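## Task

Move the green tray onto the top of the two-door cabinet beside arm4, while the remaining three trays stay on the top of the two-door cabinet beside arm1; when finished, every tray's contents must be standing inside it.

## Robot and tools

Robots: four i2rt Big YAM arms, arm1 to arm4, each with a two-finger gripper and a wrist camera aimed at the fingertips. Reach is roughly 1.0 m from the joint 1 axis. Wrist drives are weak and all joints have some play. Feet (scene frame, metres, quat wxyz; each foot faces along its own +x): arm1 x=-3.350 y=+0.969 z=+1.091 (+0.027, +0.003, -0.001, +1.000); arm2 x=-0.688 y=+0.376 z=+0.913 (+0.028, -0.001, -0.005, +1.000); arm3 x=+0.760 y=+2.475 z=+0.858 (+0.975, -0.001, +0.004, +0.224); arm4 x=+0.738 y=-1.723 z=+0.925 (+0.954, +0.007, -0.003, -0.301).

Frame: a single scene frame in metres, origin on the floor, +z upward. The "hand" point sits between the finger pads, about 1 cm short of the tips. Fingers extend along the hand's +z; they open and shut along its y. The printed hand position may be off, more so at long reach. hand_target is where the hand would be at the joint targets currently held.

Tool move: one action, with an optional key per arm (arm1, arm2, arm3, arm4) plus cameras. Each arm's part may hold:
- joints: a dict by name of absolute targets. joint1_rad -2.879..2.879 (yaw about the foot, positive counter-clockwise seen from above, 0 = along foot +x); joint2_rad 0..3.141 (shoulder, 0 = upper arm back and level, positive lifts it up then forward); joint3_rad 0..3.019 (elbow, 0 = folded, positive opens); joint4_rad -1.692..1.57 (hand pitch, positive tips fingers up); joint5_rad -1.57..1.57 (sideways hand swing, positive to the arm's right); joint6_rad -2.094..2.094 (roll, positive clockwise viewed from behind the hand); gripper_m 0..0.093 (fingertip gap in metres). Done tolerances: ±0.045, ±0.14, ±0.09, ±0.055, ±0.03, ±0.035 rad, ±0.003 m. Joints move at full speed unless min_time_s (0.1 to 8 s, least duration of that arm's joint motions) is given; fast joint moves can swing hard and overshoot up to about 30 degrees when stretched out.
- target: one list of 7 numbers per arm, [x, y, z, qw, qx, qy, qz], an absolute hand pose in the scene frame (metres, unit quaternion), written like the printed hand line. The hand travels a straight line from its hand_target toward it. speed: top speed in m/s, 0.002 to 0.5, default 0.25; rotation capped at twice that in rad/s. With target, joints may contain only gripper_m, otherwise the call is refused. Paths of one action finish together and stop after 10 s even if short. Hands lag, wander and may exceed speed, mostly near full stretch. Paths ignore obstacles and other arms.
- cameras: names from arm1_cam_wrist..arm4_cam_wrist, cam_arm1..cam_arm4, or "all"; [] gives none. An empty move returns full state and all images.
All parts start at once and may end at different times. An arm left out keeps pushing toward its previous targets.

Tool wait: seconds 0 to 10; commands nothing and returns state. Tool zoom_image: camera plus region [x0, y0, x1, y1] in pixels from the top-left, at most 504 by 504, on that camera's newest image. Tool finished_scene: scene = current scene number; irreversible, and the layout must stay correct without the robots. Later calls in the same reply go to the next scene, whose task is given in its result.

If a move or wait is refused or hits a stop, the remaining move, wait and finished_scene calls in that reply are skipped; an invalid call (e.g. unknown key) does not skip them.

Reading results: "move" lists arms that were commanded; "as last shown" marks an uncommanded arm, whose status reads "not commanded". "pictures" gives image order. A hand counts as done within 1 cm and 2 degrees. off_target: resting away from the goal, maybe still pushing. time_out: a joint missed its time; the arm keeps pushing toward the target shown under on_its_own. "joint command not followed" or "pose unreachable" means a safety check withheld arm targets (gripper still acts); after not_followed a hand target is discarded while joint targets may be retried. The check is late sometimes and lets fingers, gripper housings and wrist cameras of two arms meet. Joint velocities are rad/s (gripper m/s); "within noise" means stopped. Joint torques (N m, arm joints only) carry offsets and noise; entries 3 and 4 wrap at ±28. Gripper readings may exceed the true gap by up to 0.003 m; when squeezing a rigid part they sit up to 0.005 m below or 0.002 m above its width. Commanding about 0.005 m below the contact reading gives full force (50 to 64 N per pad).

Heat: holding loads, stretching out or pushing against the unreachable warms motors; MOTOR HOT appears at 85 °C, and at 100 °C an OVER-TEMPERATURE FAULT drops the arm for 30 to 60 s. Afterwards resend any target marked limit_stop_at_motor_heat.

Avoid: arms pressing or hitting each other (closing a gripper on another arm's fingers counts), hard contact with fixed or heavy items, dropping or releasing things while moving, pushing anything off the work area or onto the floor. Robots do not halt on contact. Loose objects may get an occasional small nudge. The scene keeps running while you think, holding the last command.

Each tool is called by a JSON object that holds its "op" and its "data", one argument or row to a line.

## Session

{"op": "move", "data": {

}}

Scene clock: 0.00 s.
Joint torques (N m): no reading
Heat: arm1: hottest joint2_rad 30 °C; arm2: hottest joint1_rad 33 °C; arm3: hottest joint1_rad 33 °C; arm4: hottest joint1_rad 30 °C.
Joint velocities: within noise
arm1.joint_positions: joint1_rad=+0.174 joint2_rad=+0.628 joint3_rad=+1.326 joint4_rad=-1.232 joint5_rad=-0.222 joint6_rad=-0.495 gripper_m=+0.09396
arm1.joint_status: not commanded
arm1.hand: x=-3.5976 y=+0.8993 z=+1.6223 quat_wxyz=(+0.001, +0.804, +0.314, -0.504) (m; scene frame)
arm1.hand_target: x=-3.5953 y=+0.8995 z=+1.6325 quat_wxyz=(-0.001, +0.799, +0.314, -0.514) (m; scene frame)
arm1.hand_status: not commanded
arm2.joint_positions: joint1_rad=-0.726 joint2_rad=+0.641 joint3_rad=+1.386 joint4_rad=-1.141 joint5_rad=+0.298 joint6_rad=-0.639 gripper_m=+0.09396
arm2.joint_status: not commanded
arm2.hand: x=-0.8384 y=+0.5914 z=+1.4926 quat_wxyz=(-0.455, +0.814, -0.139, -0.335) (m; scene frame)
arm2.hand_target: x=-0.8361 y=+0.5890 z=+1.5057 quat_wxyz=(-0.462, +0.805, -0.140, -0.345) (m; scene frame)
arm2.hand_status: not commanded
arm3.joint_positions: joint1_rad=-0.464 joint2_rad=+0.621 joint3_rad=+1.351 joint4_rad=-1.179 joint5_rad=+0.120 joint6_rad=+0.657 gripper_m=+0.09396
arm3.joint_status: not commanded
arm3.hand: x=+1.0245 y=+2.4525 z=+1.4105 quat_wxyz=(-0.518, -0.307, -0.790, -0.118) (m; scene frame)
arm3.hand_target: x=+1.0215 y=+2.4526 z=+1.4253 quat_wxyz=(-0.530, -0.305, -0.781, -0.122) (m; scene frame)
arm3.hand_status: not commanded
arm4.joint_positions: joint1_rad=-0.557 joint2_rad=+0.646 joint3_rad=+1.388 joint4_rad=-1.204 joint5_rad=+0.016 joint6_rad=-0.693 gripper_m=+0.09396
arm4.joint_status: not commanded
arm4.hand: x=+0.8334 y=-1.9734 z=+1.4831 quat_wxyz=(-0.312, -0.208, -0.827, +0.420) (m; scene frame)
arm4.hand_target: x=+0.8320 y=-1.9707 z=+1.4952 quat_wxyz=(-0.318, -0.206, -0.820, +0.429) (m; scene frame)
arm4.hand_status: not commanded
pictures: arm1_cam_wrist, arm2_cam_wrist, arm3_cam_wrist, arm4_cam_wrist, cam_arm1, cam_arm2, cam_arm3, cam_arm4
Images, in order (width x height): arm1_cam_wrist 672x504, arm2_cam_wrist 672x504, arm3_cam_wrist 672x504, arm4_cam_wrist 672x504, cam_arm1 896x504, cam_arm2 896x504, cam_arm3 896x504, cam_arm4 896x504.

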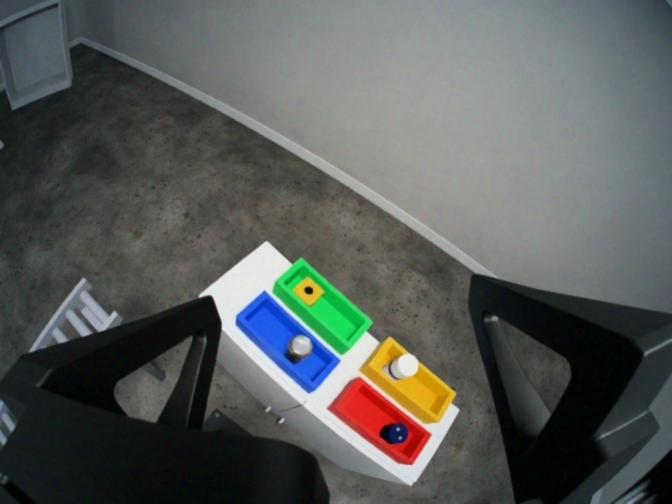

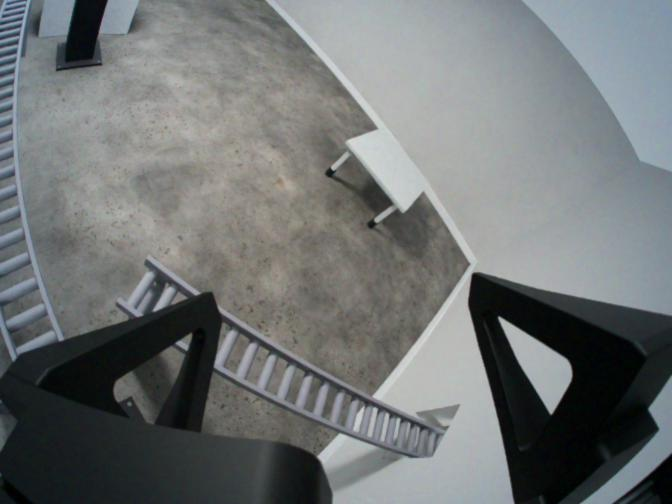

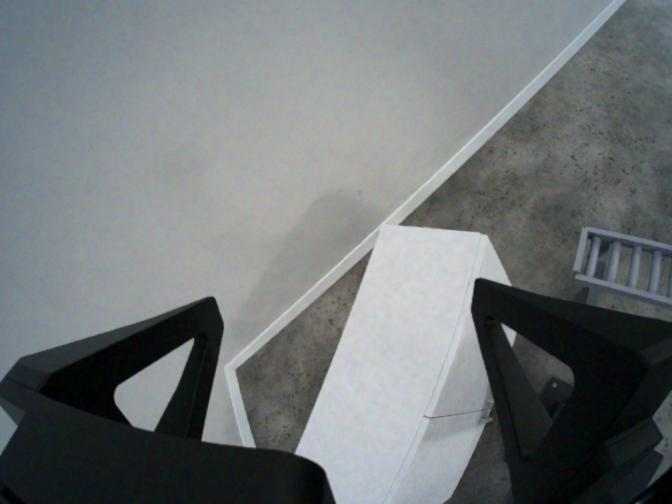

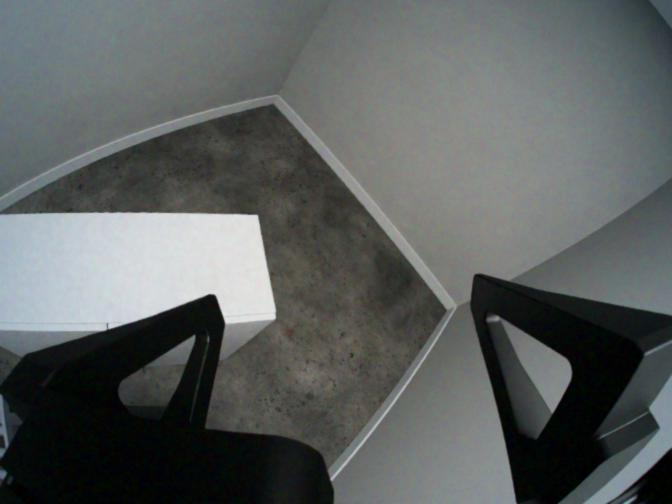

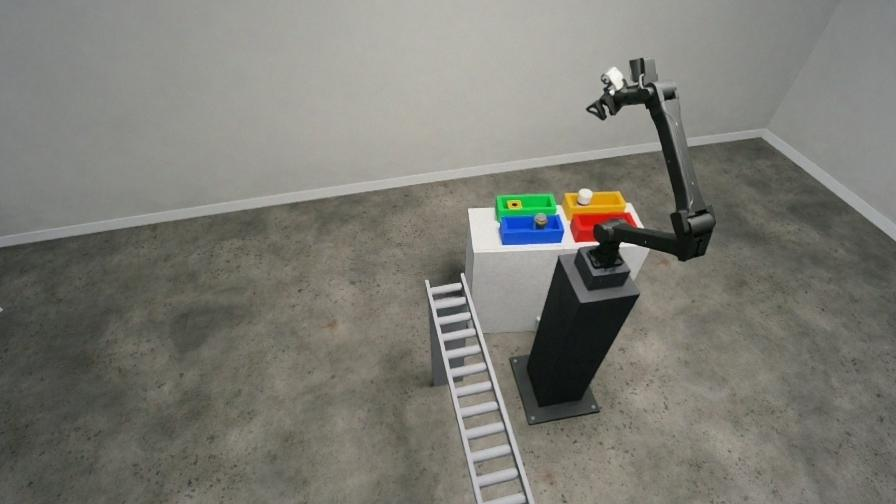

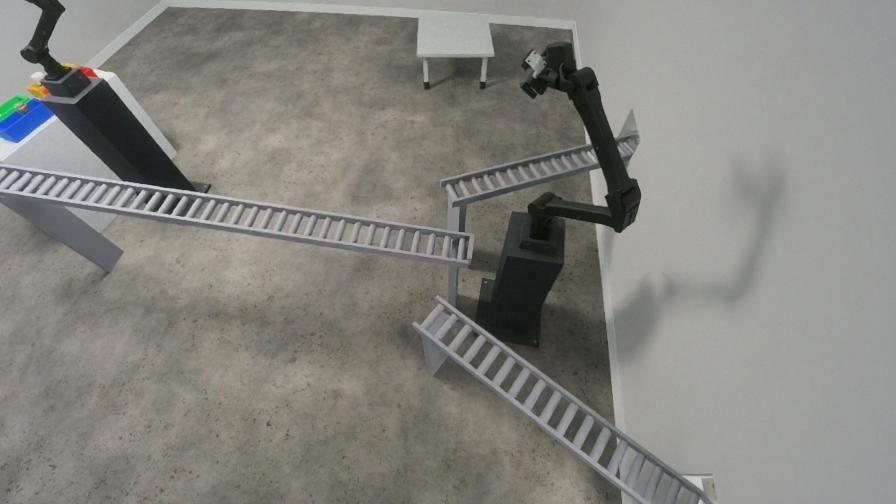

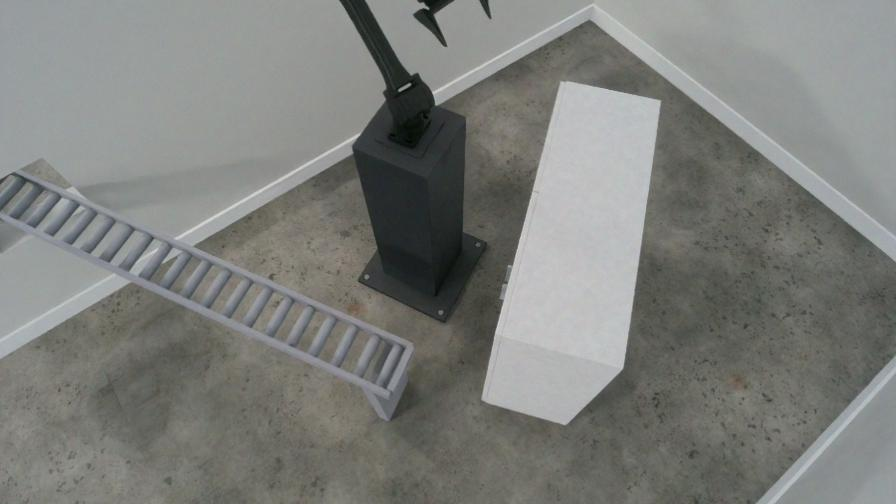

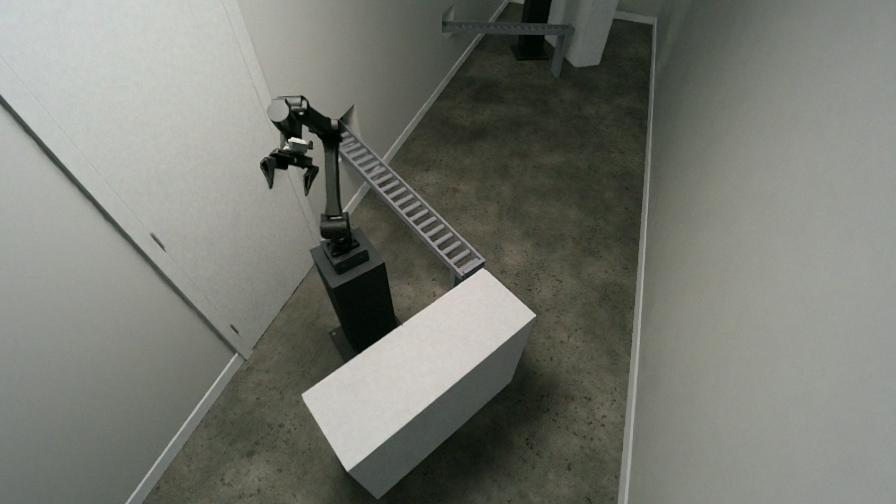

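{"op": "move", "data": {
  "arm1": {"target":[-3.8,0.85,1.5,0,1,0,0],"speed":0.3},
  "arm2": {"target":[-1.05,0.15,1.4,0,1,0,0],"speed":0.4},
  "arm4": {"target":[1.2,-1.5,1.4,0,0,1,0],"speed":0.4},
  "cameras": ["arm1_cam_wrist","arm2_cam_wrist","arm4_cam_wrist"]
}}

Scene clock: 61.13 s.
Joint torques (N m): arm1=[-0.91 -13.16 13.26 0.66 0.18 0.33] | arm2=[0.67 -9.05 11.03 0.69 0 0.17] | arm3=[1.38 0.73 9.69 1.8 0.07 0.06] | arm4=[-1.26 -15.09 13.04 0.01 -0.07 0.13]
Heat: arm1: hottest joint3_rad 33 °C; arm2: hottest joint3_rad 35 °C; arm3: hottest joint3_rad 34 °C; arm4: hottest joint3_rad 40 °C.
move: arm1 off_target; arm2 off_target; arm4 off_target
Joint velocities: within noise
arm1.joint_positions: joint1_rad=+0.319 joint2_rad=+1.460 joint3_rad=+1.775 joint4_rad=-1.672 joint5_rad=+0.001 joint6_rad=+0.237 gripper_m=+0.09396
arm1.joint_status: not commanded
arm1.hand: x=-3.7945 y=+0.8469 z=+1.4843 quat_wxyz=(+0.025, +0.994, +0.014, -0.107)
arm1.hand_target: x=-3.7994 y=+0.8501 z=+1.4991 quat_wxyz=(+0.030, +0.992, +0.001, -0.119)
arm1.hand_status: off_target (0.017 m and 12.7 deg from the pose sent, 0.242 m and 72.9 deg at the start; a joint's target at an end of its range on 54 of 101 steps)
arm2.joint_positions: joint1_rad=+0.615 joint2_rad=+1.319 joint3_rad=+1.821 joint4_rad=-1.676 joint5_rad=-0.001 joint6_rad=+0.531 gripper_m=+0.09396
arm2.joint_status: not commanded
arm2.hand: x=-1.0483 y=+0.1466 z=+1.3799 quat_wxyz=(+0.098, +0.981, +0.015, -0.167)
arm2.hand_target: x=-1.0494 y=+0.1502 z=+1.3989 quat_wxyz=(+0.110, +0.977, +0.003, -0.182)
arm2.hand_status: off_target (0.020 m and 22.4 deg from the pose sent, 0.498 m and 71.1 deg at the start; pose on its path clipped on 69 of 101 steps; a joint's target at an end of its range on 82 of 101 steps)
arm3: as last shown
arm4.joint_positions: joint1_rad=+1.072 joint2_rad=+1.567 joint3_rad=+2.026 joint4_rad=-1.676 joint5_rad=+0.014 joint6_rad=+0.442 gripper_m=+0.09396
arm4.joint_status: not commanded
arm4.hand: x=+1.1978 y=-1.5003 z=+1.3781 quat_wxyz=(-0.166, +0.008, -0.983, -0.076)
arm4.hand_target: x=+1.1991 y=-1.5005 z=+1.3988 quat_wxyz=(-0.182, +0.002, -0.979, -0.087)
arm4.hand_status: off_target (0.022 m and 21.1 deg from the pose sent, 0.604 m and 68.5 deg at the start; pose on its path clipped on 65 of 101 steps; a joint's target at an end of its range on 80 of 101 steps)
Images, in order (width x height): arm1_cam_wrist 672x504, arm2_cam_wrist 672x504, arm4_cam_wrist 672x504.

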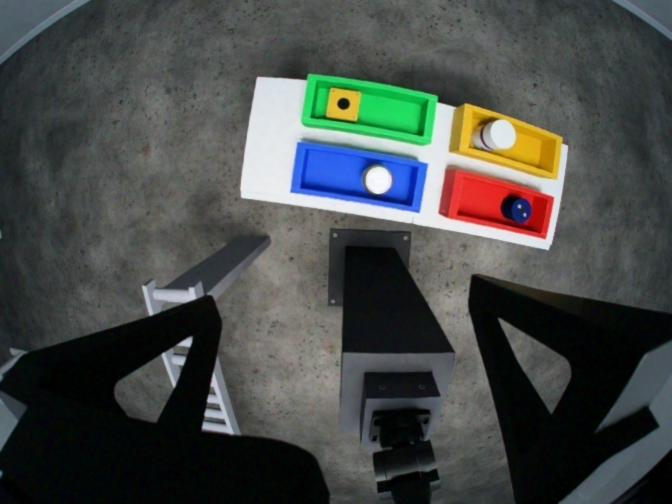

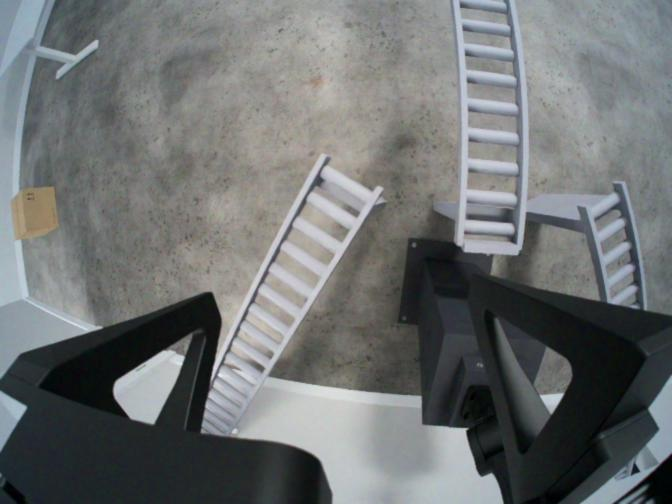

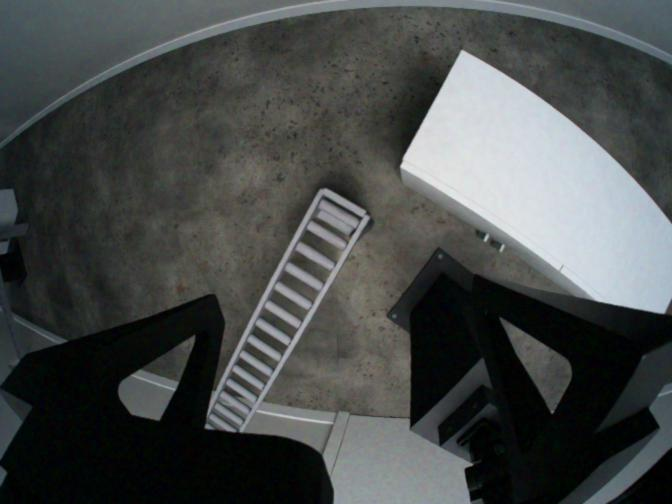

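{"op": "move", "data": {
  "arm1": {"target":[-3.85,0.85,1.25,0,1,0,0],"speed":0.3},
  "arm2": {"target":[-1.05,0.15,1.15,0,1,0,0],"speed":0.3},
  "arm4": {"target":[1.2,-1.5,1.15,0,0,1,0],"speed":0.3},
  "cameras": ["arm1_cam_wrist","arm2_cam_wrist","arm4_cam_wrist"]
}}

Scene clock: 89.03 s.
Joint torques (N m): arm1=[-1.03 -17.44 9.72 1.17 0.22 0.11] | arm2=[0.73 -11.46 8.92 0.69 0.03 0.19] | arm3=[1.38 0.73 9.66 1.77 0.08 0.06] | arm4=[-1.38 -17.38 9.21 0.29 -0.07 0.14]
Heat: arm1: hottest joint3_rad 37 °C; arm2: hottest joint3_rad 39 °C; arm3: hottest joint3_rad 35 °C; arm4: hottest joint3_rad 48 °C.
move: arm1 done; arm2 done; arm4 done
Joint velocities: within noise
arm1.joint_positions: joint1_rad=+0.296 joint2_rad=+1.717 joint3_rad=+1.472 joint4_rad=-1.348 joint5_rad=-0.002 joint6_rad=+0.237 gripper_m=+0.09396
arm1.joint_status: not commanded
arm1.hand: x=-3.8432 y=+0.8465 z=+1.2487 quat_wxyz=(-0.003, +1.000, +0.003, +0.008)
arm1.hand_target: x=-3.8499 y=+0.8501 z=+1.2502 quat_wxyz=(+0.000, +1.000, +0.000, +0.000)
arm1.hand_status: done (0.008 m and 1.0 deg from the pose sent, 0.241 m and 12.7 deg at the start)
arm2.joint_positions: joint1_rad=+0.615 joint2_rad=+1.450 joint3_rad=+1.363 joint4_rad=-1.505 joint5_rad=-0.004 joint6_rad=+0.538 gripper_m=+0.09397
arm2.joint_status: not commanded
arm2.hand: x=-1.0435 y=+0.1512 z=+1.1444 quat_wxyz=(-0.008, +1.000, +0.011, +0.011)
arm2.hand_target: x=-1.0499 y=+0.1502 z=+1.1501 quat_wxyz=(+0.000, +1.000, +0.000, +0.000)
arm2.hand_status: done (0.009 m and 2.0 deg from the pose sent, 0.230 m and 22.4 deg at the start)
arm3: as last shown
arm4.joint_positions: joint1_rad=+1.072 joint2_rad=+1.699 joint3_rad=+1.619 joint4_rad=-1.515 joint5_rad=+0.011 joint6_rad=+0.445 gripper_m=+0.09397
arm4.joint_status: not commanded
arm4.hand: x=+1.1956 y=-1.4990 z=+1.1512 quat_wxyz=(+0.004, +0.008, -1.000, +0.004)
arm4.hand_target: x=+1.2000 y=-1.5001 z=+1.1501 quat_wxyz=(+0.000, +0.000, -1.000, +0.000)
arm4.hand_status: done (0.005 m and 1.1 deg from the pose sent, 0.228 m and 21.1 deg at the start)
Images, in order (width x height): arm1_cam_wrist 672x504, arm2_cam_wrist 672x504, arm4_cam_wrist 672x504.

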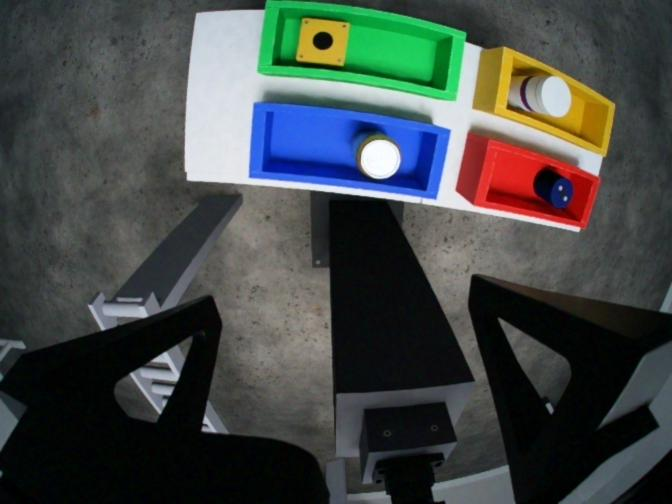

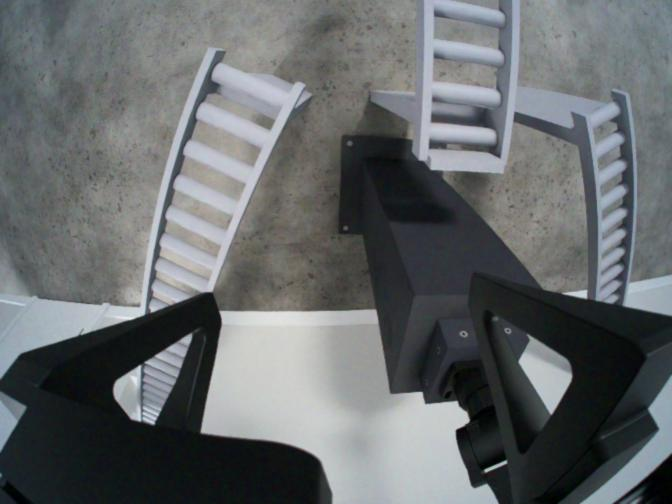

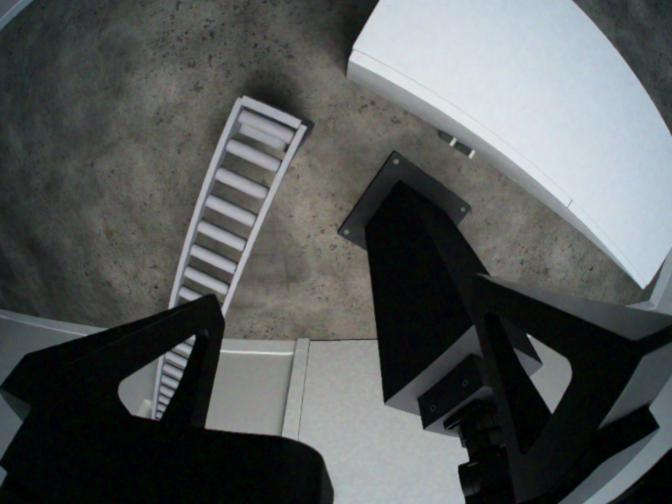

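{"op": "move", "data": {
  "arm1": {"target":[-3.975,0.88,1.12,0,0.749,0.663,0],"speed":0.4},
  "arm2": {"target":[-1.0,0.25,1.0,0,1,0,0],"speed":0.3},
  "arm4": {"target":[1.1,-1.42,1.0,0,0,1,0],"speed":0.3},
  "cameras": ["arm1_cam_wrist","arm2_cam_wrist","arm4_cam_wrist"]
}}

Scene clock: 217.43 s.
Joint torques (N m): arm1=[-0.85 -21.19 12.21 0.53 0.1 0] | arm2=[-1.08 -10.05 7.35 0.64 0.01 -0.09] | arm3=[1.38 0.67 9.69 1.77 0.08 0.06] | arm4=[-0.09 -14.86 7.64 0.4 0 0.13]
Heat: arm1: hottest joint2_rad 36 °C; arm2: hottest joint3_rad 36 °C; arm3: hottest joint3_rad 37 °C; arm4: hottest joint3_rad 39 °C.
move: arm1 off_target; arm2 done; arm4 off_target
Joint velocities: within noise
arm1.joint_positions: joint1_rad=+0.204 joint2_rad=+2.101 joint3_rad=+1.697 joint4_rad=-1.188 joint5_rad=+0.000 joint6_rad=-1.291 gripper_m=+0.09397
arm1.joint_status: not commanded
arm1.hand: x=-3.9605 y=+0.8763 z=+1.1197 quat_wxyz=(+0.003, +0.751, +0.660, +0.007)
arm1.hand_target: x=-3.9744 y=+0.8801 z=+1.1201 quat_wxyz=(+0.000, +0.749, +0.663, +0.000)
arm1.hand_status: off_target (0.015 m and 1.0 deg from the pose sent, 0.187 m and 82.7 deg at the start)
arm2.joint_positions: joint1_rad=+0.444 joint2_rad=+1.347 joint3_rad=+0.839 joint4_rad=-1.092 joint5_rad=-0.004 joint6_rad=+0.394 gripper_m=+0.09397
arm2.joint_status: not commanded
arm2.hand: x=-0.9942 y=+0.2497 z=+0.9931 quat_wxyz=(-0.008, +1.000, -0.003, +0.015)
arm2.hand_target: x=-1.0000 y=+0.2500 z=+1.0000 quat_wxyz=(+0.000, +1.000, +0.000, +0.000)
arm2.hand_status: done (0.009 m and 2.0 deg from the pose sent, 0.180 m and 2.0 deg at the start)
arm3: as last shown
arm4.joint_positions: joint1_rad=+1.304 joint2_rad=+1.686 joint3_rad=+1.221 joint4_rad=-1.106 joint5_rad=+0.006 joint6_rad=+0.689 gripper_m=+0.09397
arm4.joint_status: not commanded
arm4.hand: x=+1.1030 y=-1.4216 z=+1.0117 quat_wxyz=(-0.007, +0.002, -1.000, -0.003)
arm4.hand_target: x=+1.0998 y=-1.4203 z=+1.0001 quat_wxyz=(+0.000, +0.000, -1.000, +0.000)
arm4.hand_status: off_target (0.012 m and 0.9 deg from the pose sent, 0.195 m and 1.2 deg at the start)
Images, in order (width x height): arm1_cam_wrist 672x504, arm2_cam_wrist 672x504, arm4_cam_wrist 672x504.

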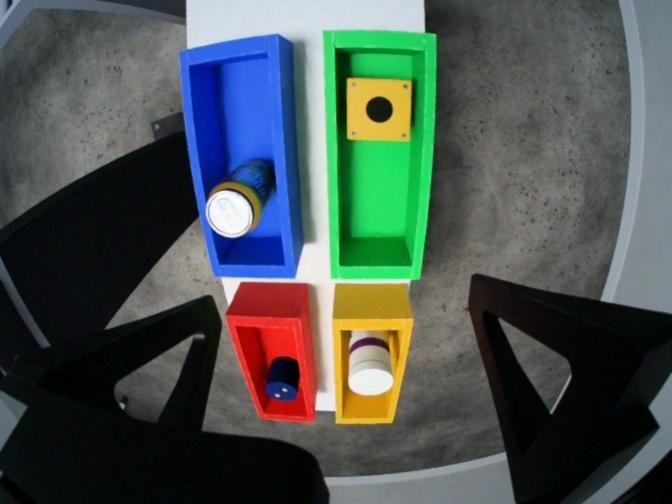

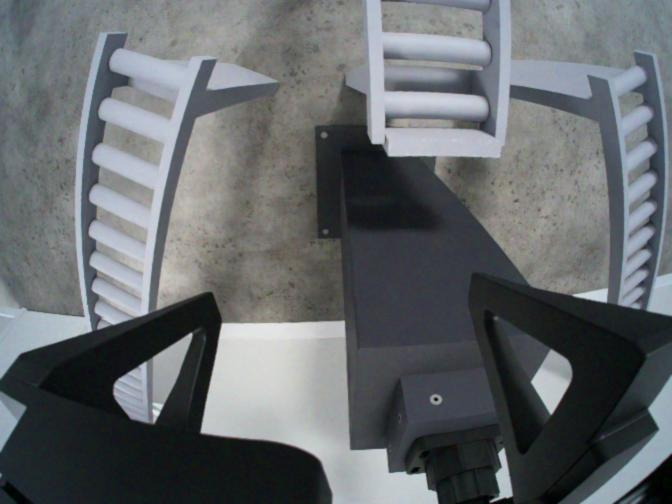

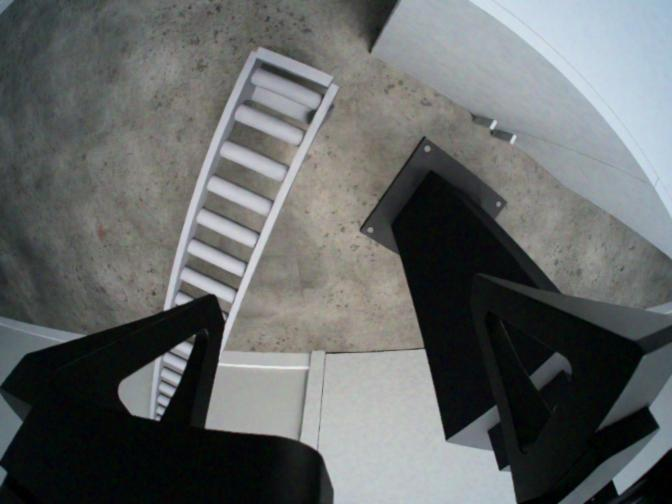

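{"op": "move", "data": {
  "arm1": {"target":[-4.04,0.873,1.0,0,0.749,0.663,0],"speed":0.25,"joints":{"gripper_m":0.055}},
  "cameras": ["arm1_cam_wrist"]
}}

{"op": "zoom_image", "data": {
  "camera": "arm1_cam_wrist",
  "region": [180, 0, 560, 400]
}}

Scene clock: 261.37 s.
Joint torques (N m): arm1=[-0.79 -25.23 11.51 0.35 0.11 -0.01] | arm2=[0.5 -10.52 7.2 0.46 -0.03 -0.1] | arm3=[1.44 0.73 9.68 1.77 0.07 0.06] | arm4=[-0.97 -14.97 7.64 0.31 -0.03 0.14]
Heat: arm1: hottest joint2_rad 39 °C; arm2: hottest joint3_rad 36 °C; arm3: hottest joint3_rad 38 °C; arm4: hottest joint3_rad 37 °C.
move: arm1 off_target
Joint velocities: within noise
arm1.joint_positions: joint1_rad=+0.202 joint2_rad=+2.430 joint3_rad=+1.942 joint4_rad=-1.108 joint5_rad=+0.000 joint6_rad=-1.294 gripper_m=+0.05512
arm1.joint_status: all done
arm1.hand: x=-4.0270 y=+0.8680 z=+0.9946 quat_wxyz=(+0.004, +0.751, +0.660, +0.009)
arm1.hand_target: x=-4.0396 y=+0.8731 z=+1.0003 quat_wxyz=(+0.000, +0.749, +0.663, +0.000)
arm1.hand_status: off_target (0.015 m and 1.1 deg from the pose sent, 0.144 m and 1.0 deg at the start)
arm2, arm3, arm4: as last shown
Images, in order (width x height): arm1_cam_wrist 672x504.

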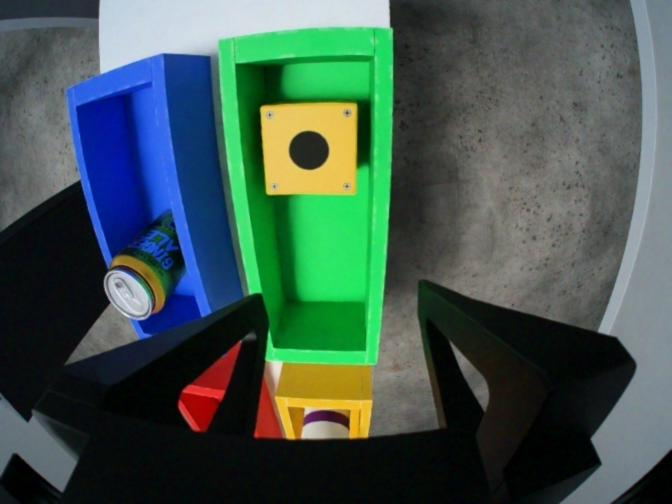

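Scaled by 1.260 from the camera's image (finer frame: 960x720).

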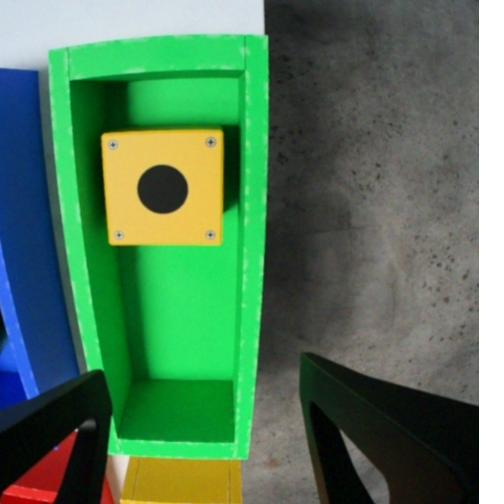

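{"op": "move", "data": {
  "arm1": {"target":[-4.068,0.9,0.93,0,0.749,0.663,0],"speed":0.2},
  "cameras": ["arm1_cam_wrist","cam_arm1"]
}}

{"op": "zoom_image", "data": {
  "camera": "cam_arm1",
  "region": [440, 130, 700, 280]
}}

Scene clock: 293.00 s.
Joint torques (N m): arm1=[-0.26 -26.4 11.48 0.32 0.13 0] | arm2=[0.56 -9.64 7.23 0.43 0.05 -0.07] | arm3=[1.38 0.73 9.69 1.81 0.08 0.06] | arm4=[-0.44 -14.97 7.54 0.34 -0.01 0.14]
Heat: arm1: hottest joint2_rad 39 °C; arm2: hottest joint3_rad 36 °C; arm3: hottest joint3_rad 38 °C; arm4: hottest joint3_rad 36 °C.
move: arm1 off_target
Joint velocities: within noise
arm1.joint_positions: joint1_rad=+0.150 joint2_rad=+2.606 joint3_rad=+2.095 joint4_rad=-1.082 joint5_rad=+0.000 joint6_rad=-1.336 gripper_m=+0.05512
arm1.joint_status: not commanded
arm1.hand: x=-4.0573 y=+0.9014 z=+0.9260 quat_wxyz=(+0.004, +0.754, +0.656, +0.007)
arm1.hand_target: x=-4.0677 y=+0.9001 z=+0.9303 quat_wxyz=(+0.000, +0.749, +0.663, +0.000)
arm1.hand_status: off_target (0.012 m and 1.4 deg from the pose sent, 0.083 m and 1.2 deg at the start)
arm2, arm3, arm4: as last shown
Images, in order (width x height): arm1_cam_wrist 672x504, cam_arm1 896x504.

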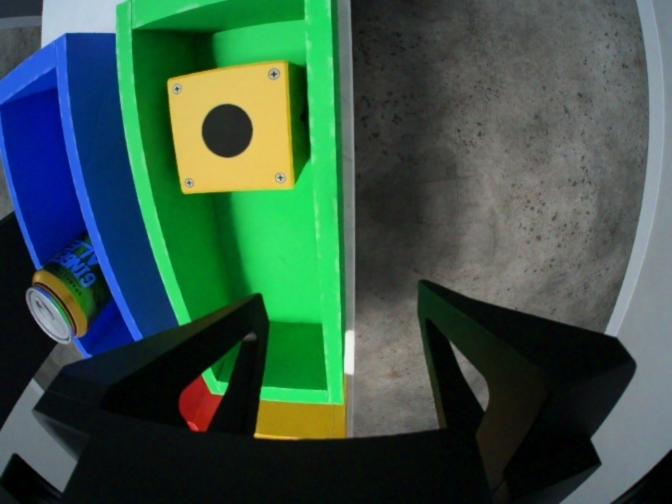

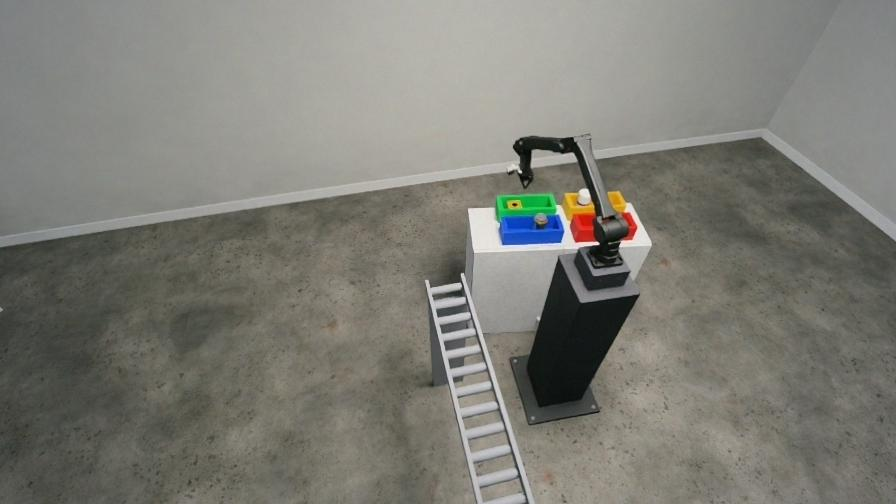

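Scaled by 1.938 from the camera's image (finer frame: 1280x720).

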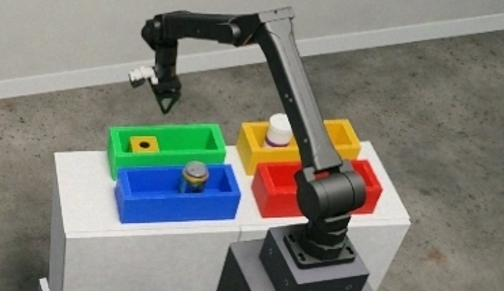

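{"op": "move", "data": {
  "arm1": {"target":[-4.060,0.912,0.865,0,0.747,0.665,0],"speed":0.15},
  "cameras": ["arm1_cam_wrist","cam_arm1"]
}}

{"op": "zoom_image", "data": {
  "camera": "cam_arm1",
  "region": [480, 130, 600, 260]
}}

Scene clock: 306.93 s.
Joint torques (N m): arm1=[-0.97 -25.99 10.04 1.07 0.14 0.01] | arm2=[1.08 -9.17 6.99 0.65 -0.05 -0.11] | arm3=[1.44 0.67 9.66 1.8 0.08 0.06] | arm4=[-0.67 -14.92 7.62 0.35 -0.01 0.14]
Heat: arm1: hottest joint2_rad 42 °C; arm2: hottest joint3_rad 36 °C; arm3: hottest joint3_rad 38 °C; arm4: hottest joint3_rad 36 °C.
move: arm1 off_target
Joint velocities: within noise
arm1.joint_positions: joint1_rad=+0.144 joint2_rad=+2.689 joint3_rad=+2.095 joint4_rad=-1.001 joint5_rad=+0.000 joint6_rad=-1.357 gripper_m=+0.05512
arm1.joint_status: not commanded
arm1.hand: x=-4.0505 y=+0.9060 z=+0.8686 quat_wxyz=(+0.005, +0.749, +0.662, +0.008)
arm1.hand_target: x=-4.0596 y=+0.9120 z=+0.8652 quat_wxyz=(+0.000, +0.747, +0.665, +0.000)
arm1.hand_status: off_target (0.012 m and 1.2 deg from the pose sent, 0.062 m and 1.6 deg at the start)
arm2, arm3, arm4: as last shown
Images, in order (width x height): arm1_cam_wrist 672x504, cam_arm1 896x504.

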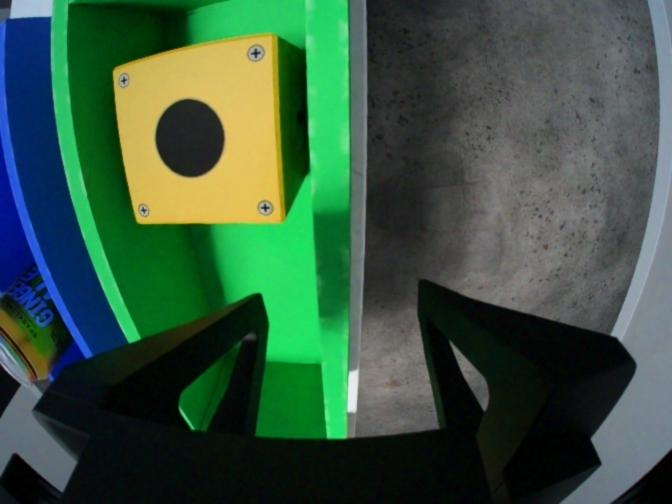

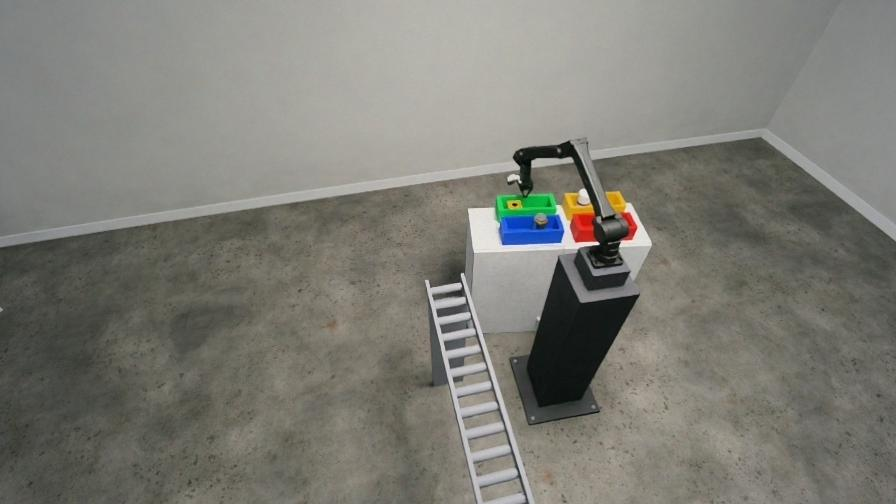

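Scaled by 3.877 from the camera's image (finer frame: 1280x720).

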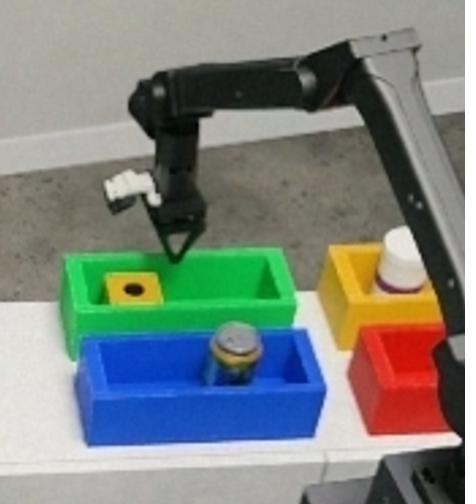

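{"op": "move", "data": {
  "arm1": {"target":[-4.055,0.914,0.818,0,0.747,0.665,0],"speed":0.1},
  "cameras": ["arm1_cam_wrist","cam_arm1"]
}}

{"op": "zoom_image", "data": {
  "camera": "cam_arm1",
  "region": [480, 130, 600, 260]
}}

Scene clock: 320.17 s.
Joint torques (N m): arm1=[-1.08 -25.88 10.44 1.01 0.12 0] | arm2=[0.62 -11.16 7.24 0.64 0.07 -0.1] | arm3=[1.38 0.73 9.65 1.77 0.08 0.06] | arm4=[-0.79 -14.56 7.6 0.31 -0.03 0.13]
Heat: arm1: hottest joint2_rad 42 °C; arm2: hottest joint3_rad 36 °C; arm3: hottest joint3_rad 38 °C; arm4: hottest joint3_rad 36 °C.
move: arm1 off_target
Joint velocities: within noise
arm1.joint_positions: joint1_rad=+0.143 joint2_rad=+2.768 joint3_rad=+2.110 joint4_rad=-0.945 joint5_rad=+0.000 joint6_rad=-1.359 gripper_m=+0.05512
arm1.joint_status: not commanded
arm1.hand: x=-4.0419 y=+0.9079 z=+0.8195 quat_wxyz=(+0.007, +0.749, +0.662, +0.011)
arm1.hand_target: x=-4.0545 y=+0.9142 z=+0.8183 quat_wxyz=(+0.000, +0.747, +0.665, +0.000)
arm1.hand_status: off_target (0.014 m and 1.6 deg from the pose sent, 0.051 m and 1.2 deg at the start)
arm2, arm3, arm4: as last shown
Images, in order (width x height): arm1_cam_wrist 672x504, cam_arm1 896x504.

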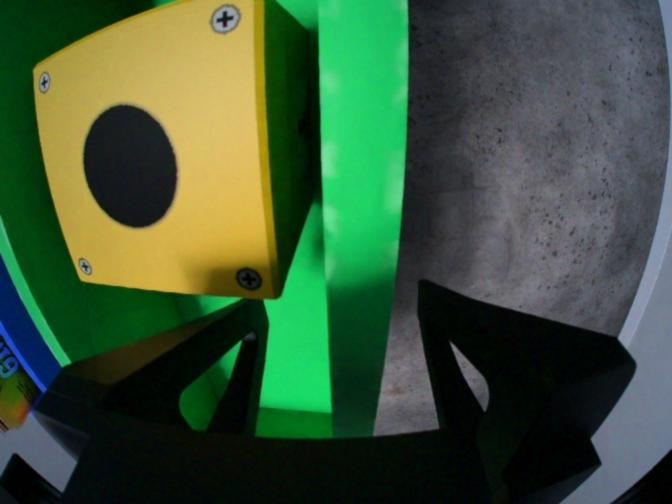

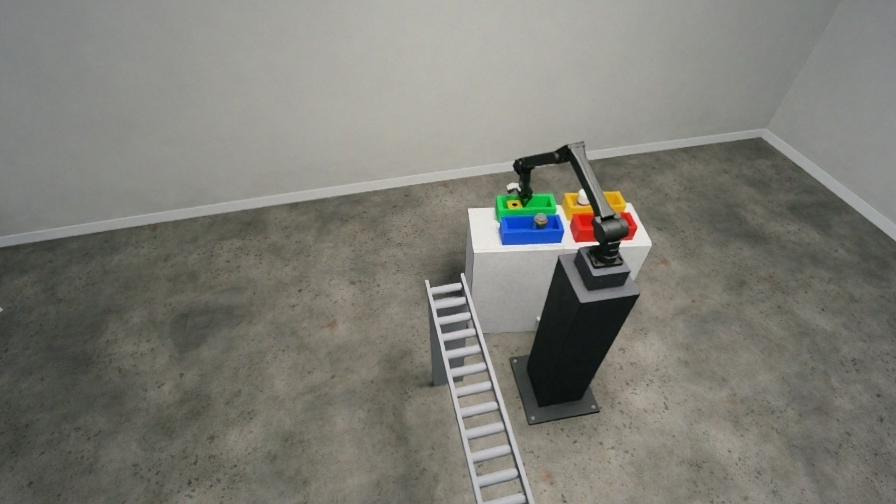

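Scaled by 3.877 from the camera's image (finer frame: 1280x720).

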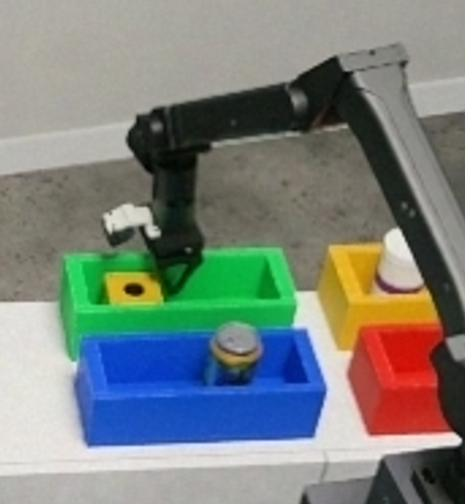

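{"op": "move", "data": {
  "arm1": {"target":[-4.062,0.922,0.805,0,0.747,0.665,0],"speed":0.1}
}}

{"op": "move", "data": {
  "arm1": {"joints":{"gripper_m":0.004}},
  "cameras": ["arm1_cam_wrist","cam_arm1"]
}}

Scene clock: 329.87 s.
Joint torques (N m): arm1=[-0.97 -25.7 10.66 0.49 0.15 0.01] | arm2=[0.09 -9.58 7.05 0.57 0.05 -0.1] | arm3=[1.38 0.73 9.66 1.8 0.07 0.06] | arm4=[-0.67 -14.92 7.54 0.35 0 0.14]
Heat: arm1: hottest joint2_rad 41 °C; arm2: hottest joint3_rad 36 °C; arm3: hottest joint3_rad 38 °C; arm4: hottest joint3_rad 36 °C.
move: arm1 off_target
Joint velocities: within noise
arm1.joint_positions: joint1_rad=+0.130 joint2_rad=+2.805 joint3_rad=+2.171 joint4_rad=-0.945 joint5_rad=+0.000 joint6_rad=-1.371 gripper_m=+0.05512
arm1.joint_status: not commanded
arm1.hand: x=-4.0565 y=+0.9158 z=+0.8127 quat_wxyz=(+0.000, +0.749, +0.662, +0.002)
arm1.hand_target: x=-4.0616 y=+0.9219 z=+0.8053 quat_wxyz=(-0.001, +0.747, +0.665, +0.000)
arm1.hand_status: off_target (0.011 m and 0.5 deg from the pose sent, 0.029 m and 1.6 deg at the start)
arm2, arm4: as last shown
arm3.joint_positions: joint1_rad=-0.464 joint2_rad=+0.621 joint3_rad=+1.351 joint4_rad=-1.179 joint5_rad=+0.120 joint6_rad=+0.657 gripper_m=+0.09396
arm3.joint_status: not commanded
arm3.hand: x=+1.0245 y=+2.4525 z=+1.4105 quat_wxyz=(-0.518, -0.307, -0.790, -0.118)
arm3.hand_target: x=+1.0215 y=+2.4526 z=+1.4253 quat_wxyz=(-0.530, -0.305, -0.781, -0.122)
arm3.hand_status: not commanded
pictures: none

Scene clock: 330.57 s.
Joint torques (N m): arm1=[-1.08 -25.82 10.63 0.53 0.15 0.06] | arm2=[-0.15 -9.76 7.32 0.55 0.01 -0.11] | arm3=[1.38 0.67 9.68 1.78 0.08 0.06] | arm4=[-0.79 -14.92 7.6 0.35 -0.02 0.13]
Heat: arm1: hottest joint2_rad 41 °C; arm2: hottest joint3_rad 36 °C; arm3: hottest joint3_rad 38 °C; arm4: hottest joint3_rad 36 °C.
move: arm1 off_target
Joint velocities: within noise
arm1.joint_positions: joint1_rad=+0.130 joint2_rad=+2.806 joint3_rad=+2.172 joint4_rad=-0.947 joint5_rad=+0.000 joint6_rad=-1.376 gripper_m=+0.01104
arm1.joint_status: gripper_m off_target (ended at +0.01107, target +0.00400)
arm1.hand: x=-4.0563 y=+0.9159 z=+0.8125 quat_wxyz=(+0.000, +0.748, +0.664, +0.002)
arm1.hand_target: x=-4.0616 y=+0.9219 z=+0.8053 quat_wxyz=(+0.000, +0.747, +0.665, +0.000)
arm1.hand_status: not commanded
arm2, arm3, arm4: as last shown
Images, in order (width x height): arm1_cam_wrist 672x504, cam_arm1 896x504.

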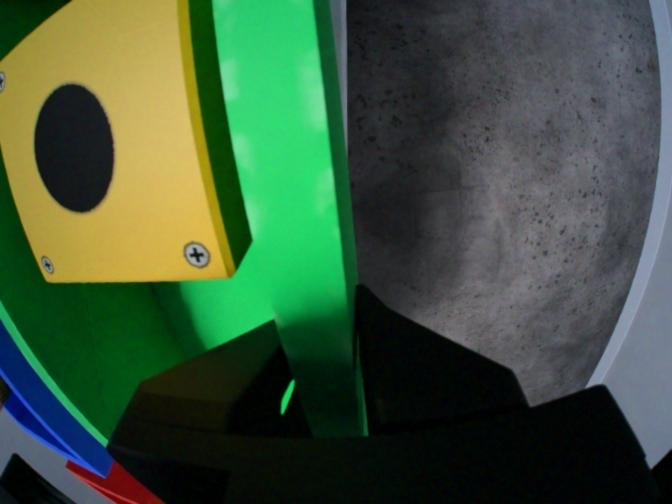

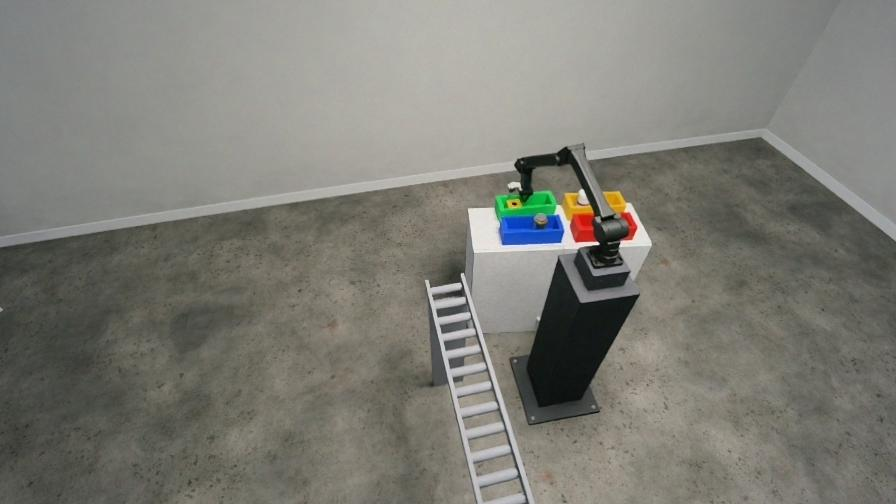

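{"op": "move", "data": {
  "arm1": {"target":[-4.05,0.922,1.05,0,0.747,0.665,0],"speed":0.15}
}}

{"op": "move", "data": {
  "arm1": {"target":[-3.9,0.75,1.2,0,0.747,0.665,0],"speed":0.25},
  "cameras": ["arm1_cam_wrist","cam_arm1"]
}}

{"op": "zoom_image", "data": {
  "camera": "cam_arm1",
  "region": [400, 100, 680, 350]
}}

Scene clock: 363.13 s.
Joint torques (N m): arm1=[-1.03 -30.04 9.65 -0.13 0.08 0.05] | arm2=[0.5 -10.17 7.2 0.51 0 -0.1] | arm3=[1.44 0.73 9.68 1.8 0.07 0.06] | arm4=[-0.73 -15.03 7.57 0.42 -0.01 0.12]
Heat: arm1: hottest joint2_rad 41 °C; arm2: hottest joint3_rad 36 °C; arm3: hottest joint3_rad 39 °C; arm4: hottest joint3_rad 37 °C.
move: arm1 off_target
Joint velocities: within noise
arm1.joint_positions: joint1_rad=+0.130 joint2_rad=+2.442 joint3_rad=+2.015 joint4_rad=-1.194 joint5_rad=+0.002 joint6_rad=-1.376 gripper_m=+0.01104
arm1.joint_status: not commanded
arm1.hand: x=-4.0387 y=+0.9171 z=+1.0121 quat_wxyz=(+0.012, +0.748, +0.664, +0.019)
arm1.hand_target: x=-4.0494 y=+0.9219 z=+1.0492 quat_wxyz=(+0.000, +0.747, +0.665, +0.000)
arm1.hand_status: off_target (0.040 m and 2.5 deg from the pose sent, 0.238 m and 0.3 deg at the start)
arm2, arm3, arm4: as last shown
pictures: none

Scene clock: 365.17 s.
Joint torques (N m): arm1=[-0.56 -24.94 9.92 -0.08 0.06 0.29] | arm2=[-0.62 -10.34 7.43 0.58 -0.02 -0.16] | arm3=[1.38 0.62 9.66 1.78 0.08 0.06] | arm4=[-0.73 -14.86 7.6 0.32 -0.03 0.16]
Heat: arm1: hottest joint2_rad 41 °C; arm2: hottest joint3_rad 36 °C; arm3: hottest joint3_rad 39 °C; arm4: hottest joint3_rad 37 °C.
move: arm1 off_target
Joint velocities: within noise
arm1.joint_positions: joint1_rad=+0.434 joint2_rad=+1.994 joint3_rad=+1.665 joint4_rad=-1.285 joint5_rad=+0.000 joint6_rad=-1.091 gripper_m=+0.01104
arm1.joint_status: not commanded
arm1.hand: x=-3.8973 y=+0.7500 z=+1.1709 quat_wxyz=(+0.005, +0.741, +0.671, +0.018)
arm1.hand_target: x=-3.8997 y=+0.7501 z=+1.1995 quat_wxyz=(+0.000, +0.747, +0.665, +0.000)
arm1.hand_status: off_target (0.029 m and 2.4 deg from the pose sent, 0.287 m and 2.5 deg at the start; pose on its path clipped on 4 of 61 steps)
arm2.joint_positions: joint1_rad=+0.444 joint2_rad=+1.347 joint3_rad=+0.839 joint4_rad=-1.092 joint5_rad=-0.004 joint6_rad=+0.394 gripper_m=+0.09397
arm2.joint_status: not commanded
arm2.hand: x=-0.9942 y=+0.2497 z=+0.9931 quat_wxyz=(-0.008, +1.000, -0.003, +0.015)
arm2.hand_target: x=-1.0000 y=+0.2500 z=+1.0000 quat_wxyz=(+0.000, +1.000, +0.000, +0.000)
arm2.hand_status: not commanded
arm3: as last shown
arm4.joint_positions: joint1_rad=+1.304 joint2_rad=+1.686 joint3_rad=+1.221 joint4_rad=-1.106 joint5_rad=+0.006 joint6_rad=+0.689 gripper_m=+0.09397
arm4.joint_status: not commanded
arm4.hand: x=+1.1030 y=-1.4216 z=+1.0117 quat_wxyz=(-0.007, +0.002, -1.000, -0.003)
arm4.hand_target: x=+1.0998 y=-1.4203 z=+1.0001 quat_wxyz=(+0.000, +0.000, -1.000, +0.000)
arm4.hand_status: not commanded
Images, in order (width x height): arm1_cam_wrist 672x504, cam_arm1 896x504.

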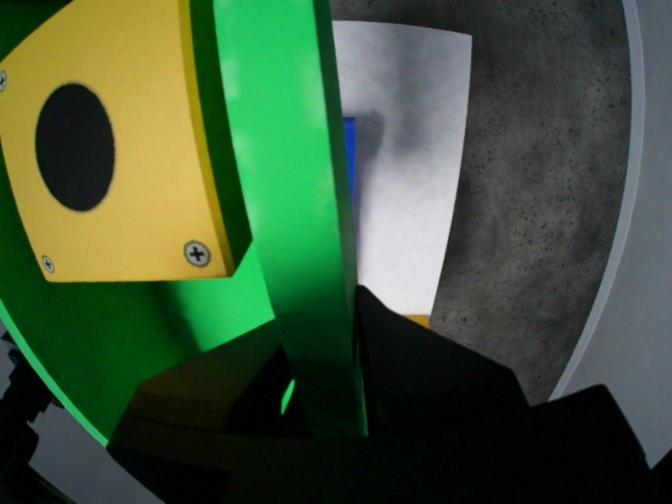

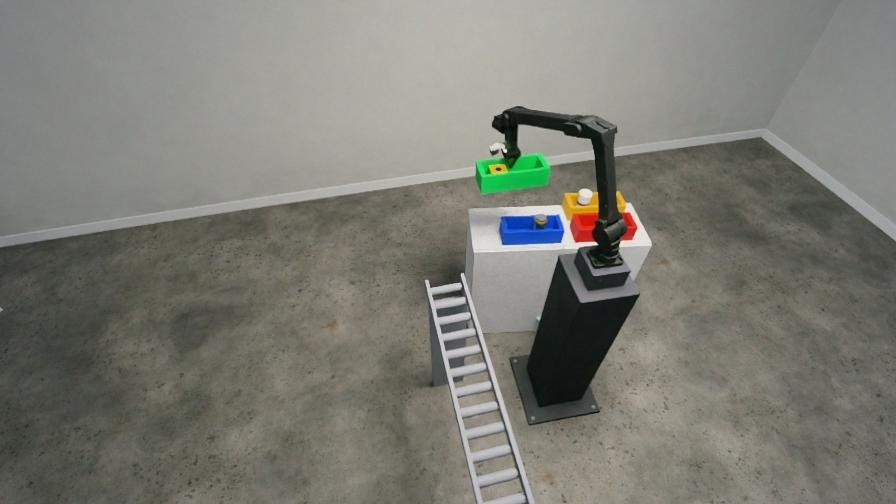

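Scaled by 1.800 from the camera's image (finer frame: 1280x720).

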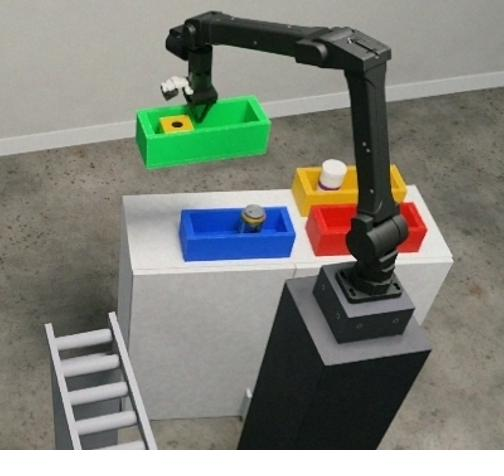

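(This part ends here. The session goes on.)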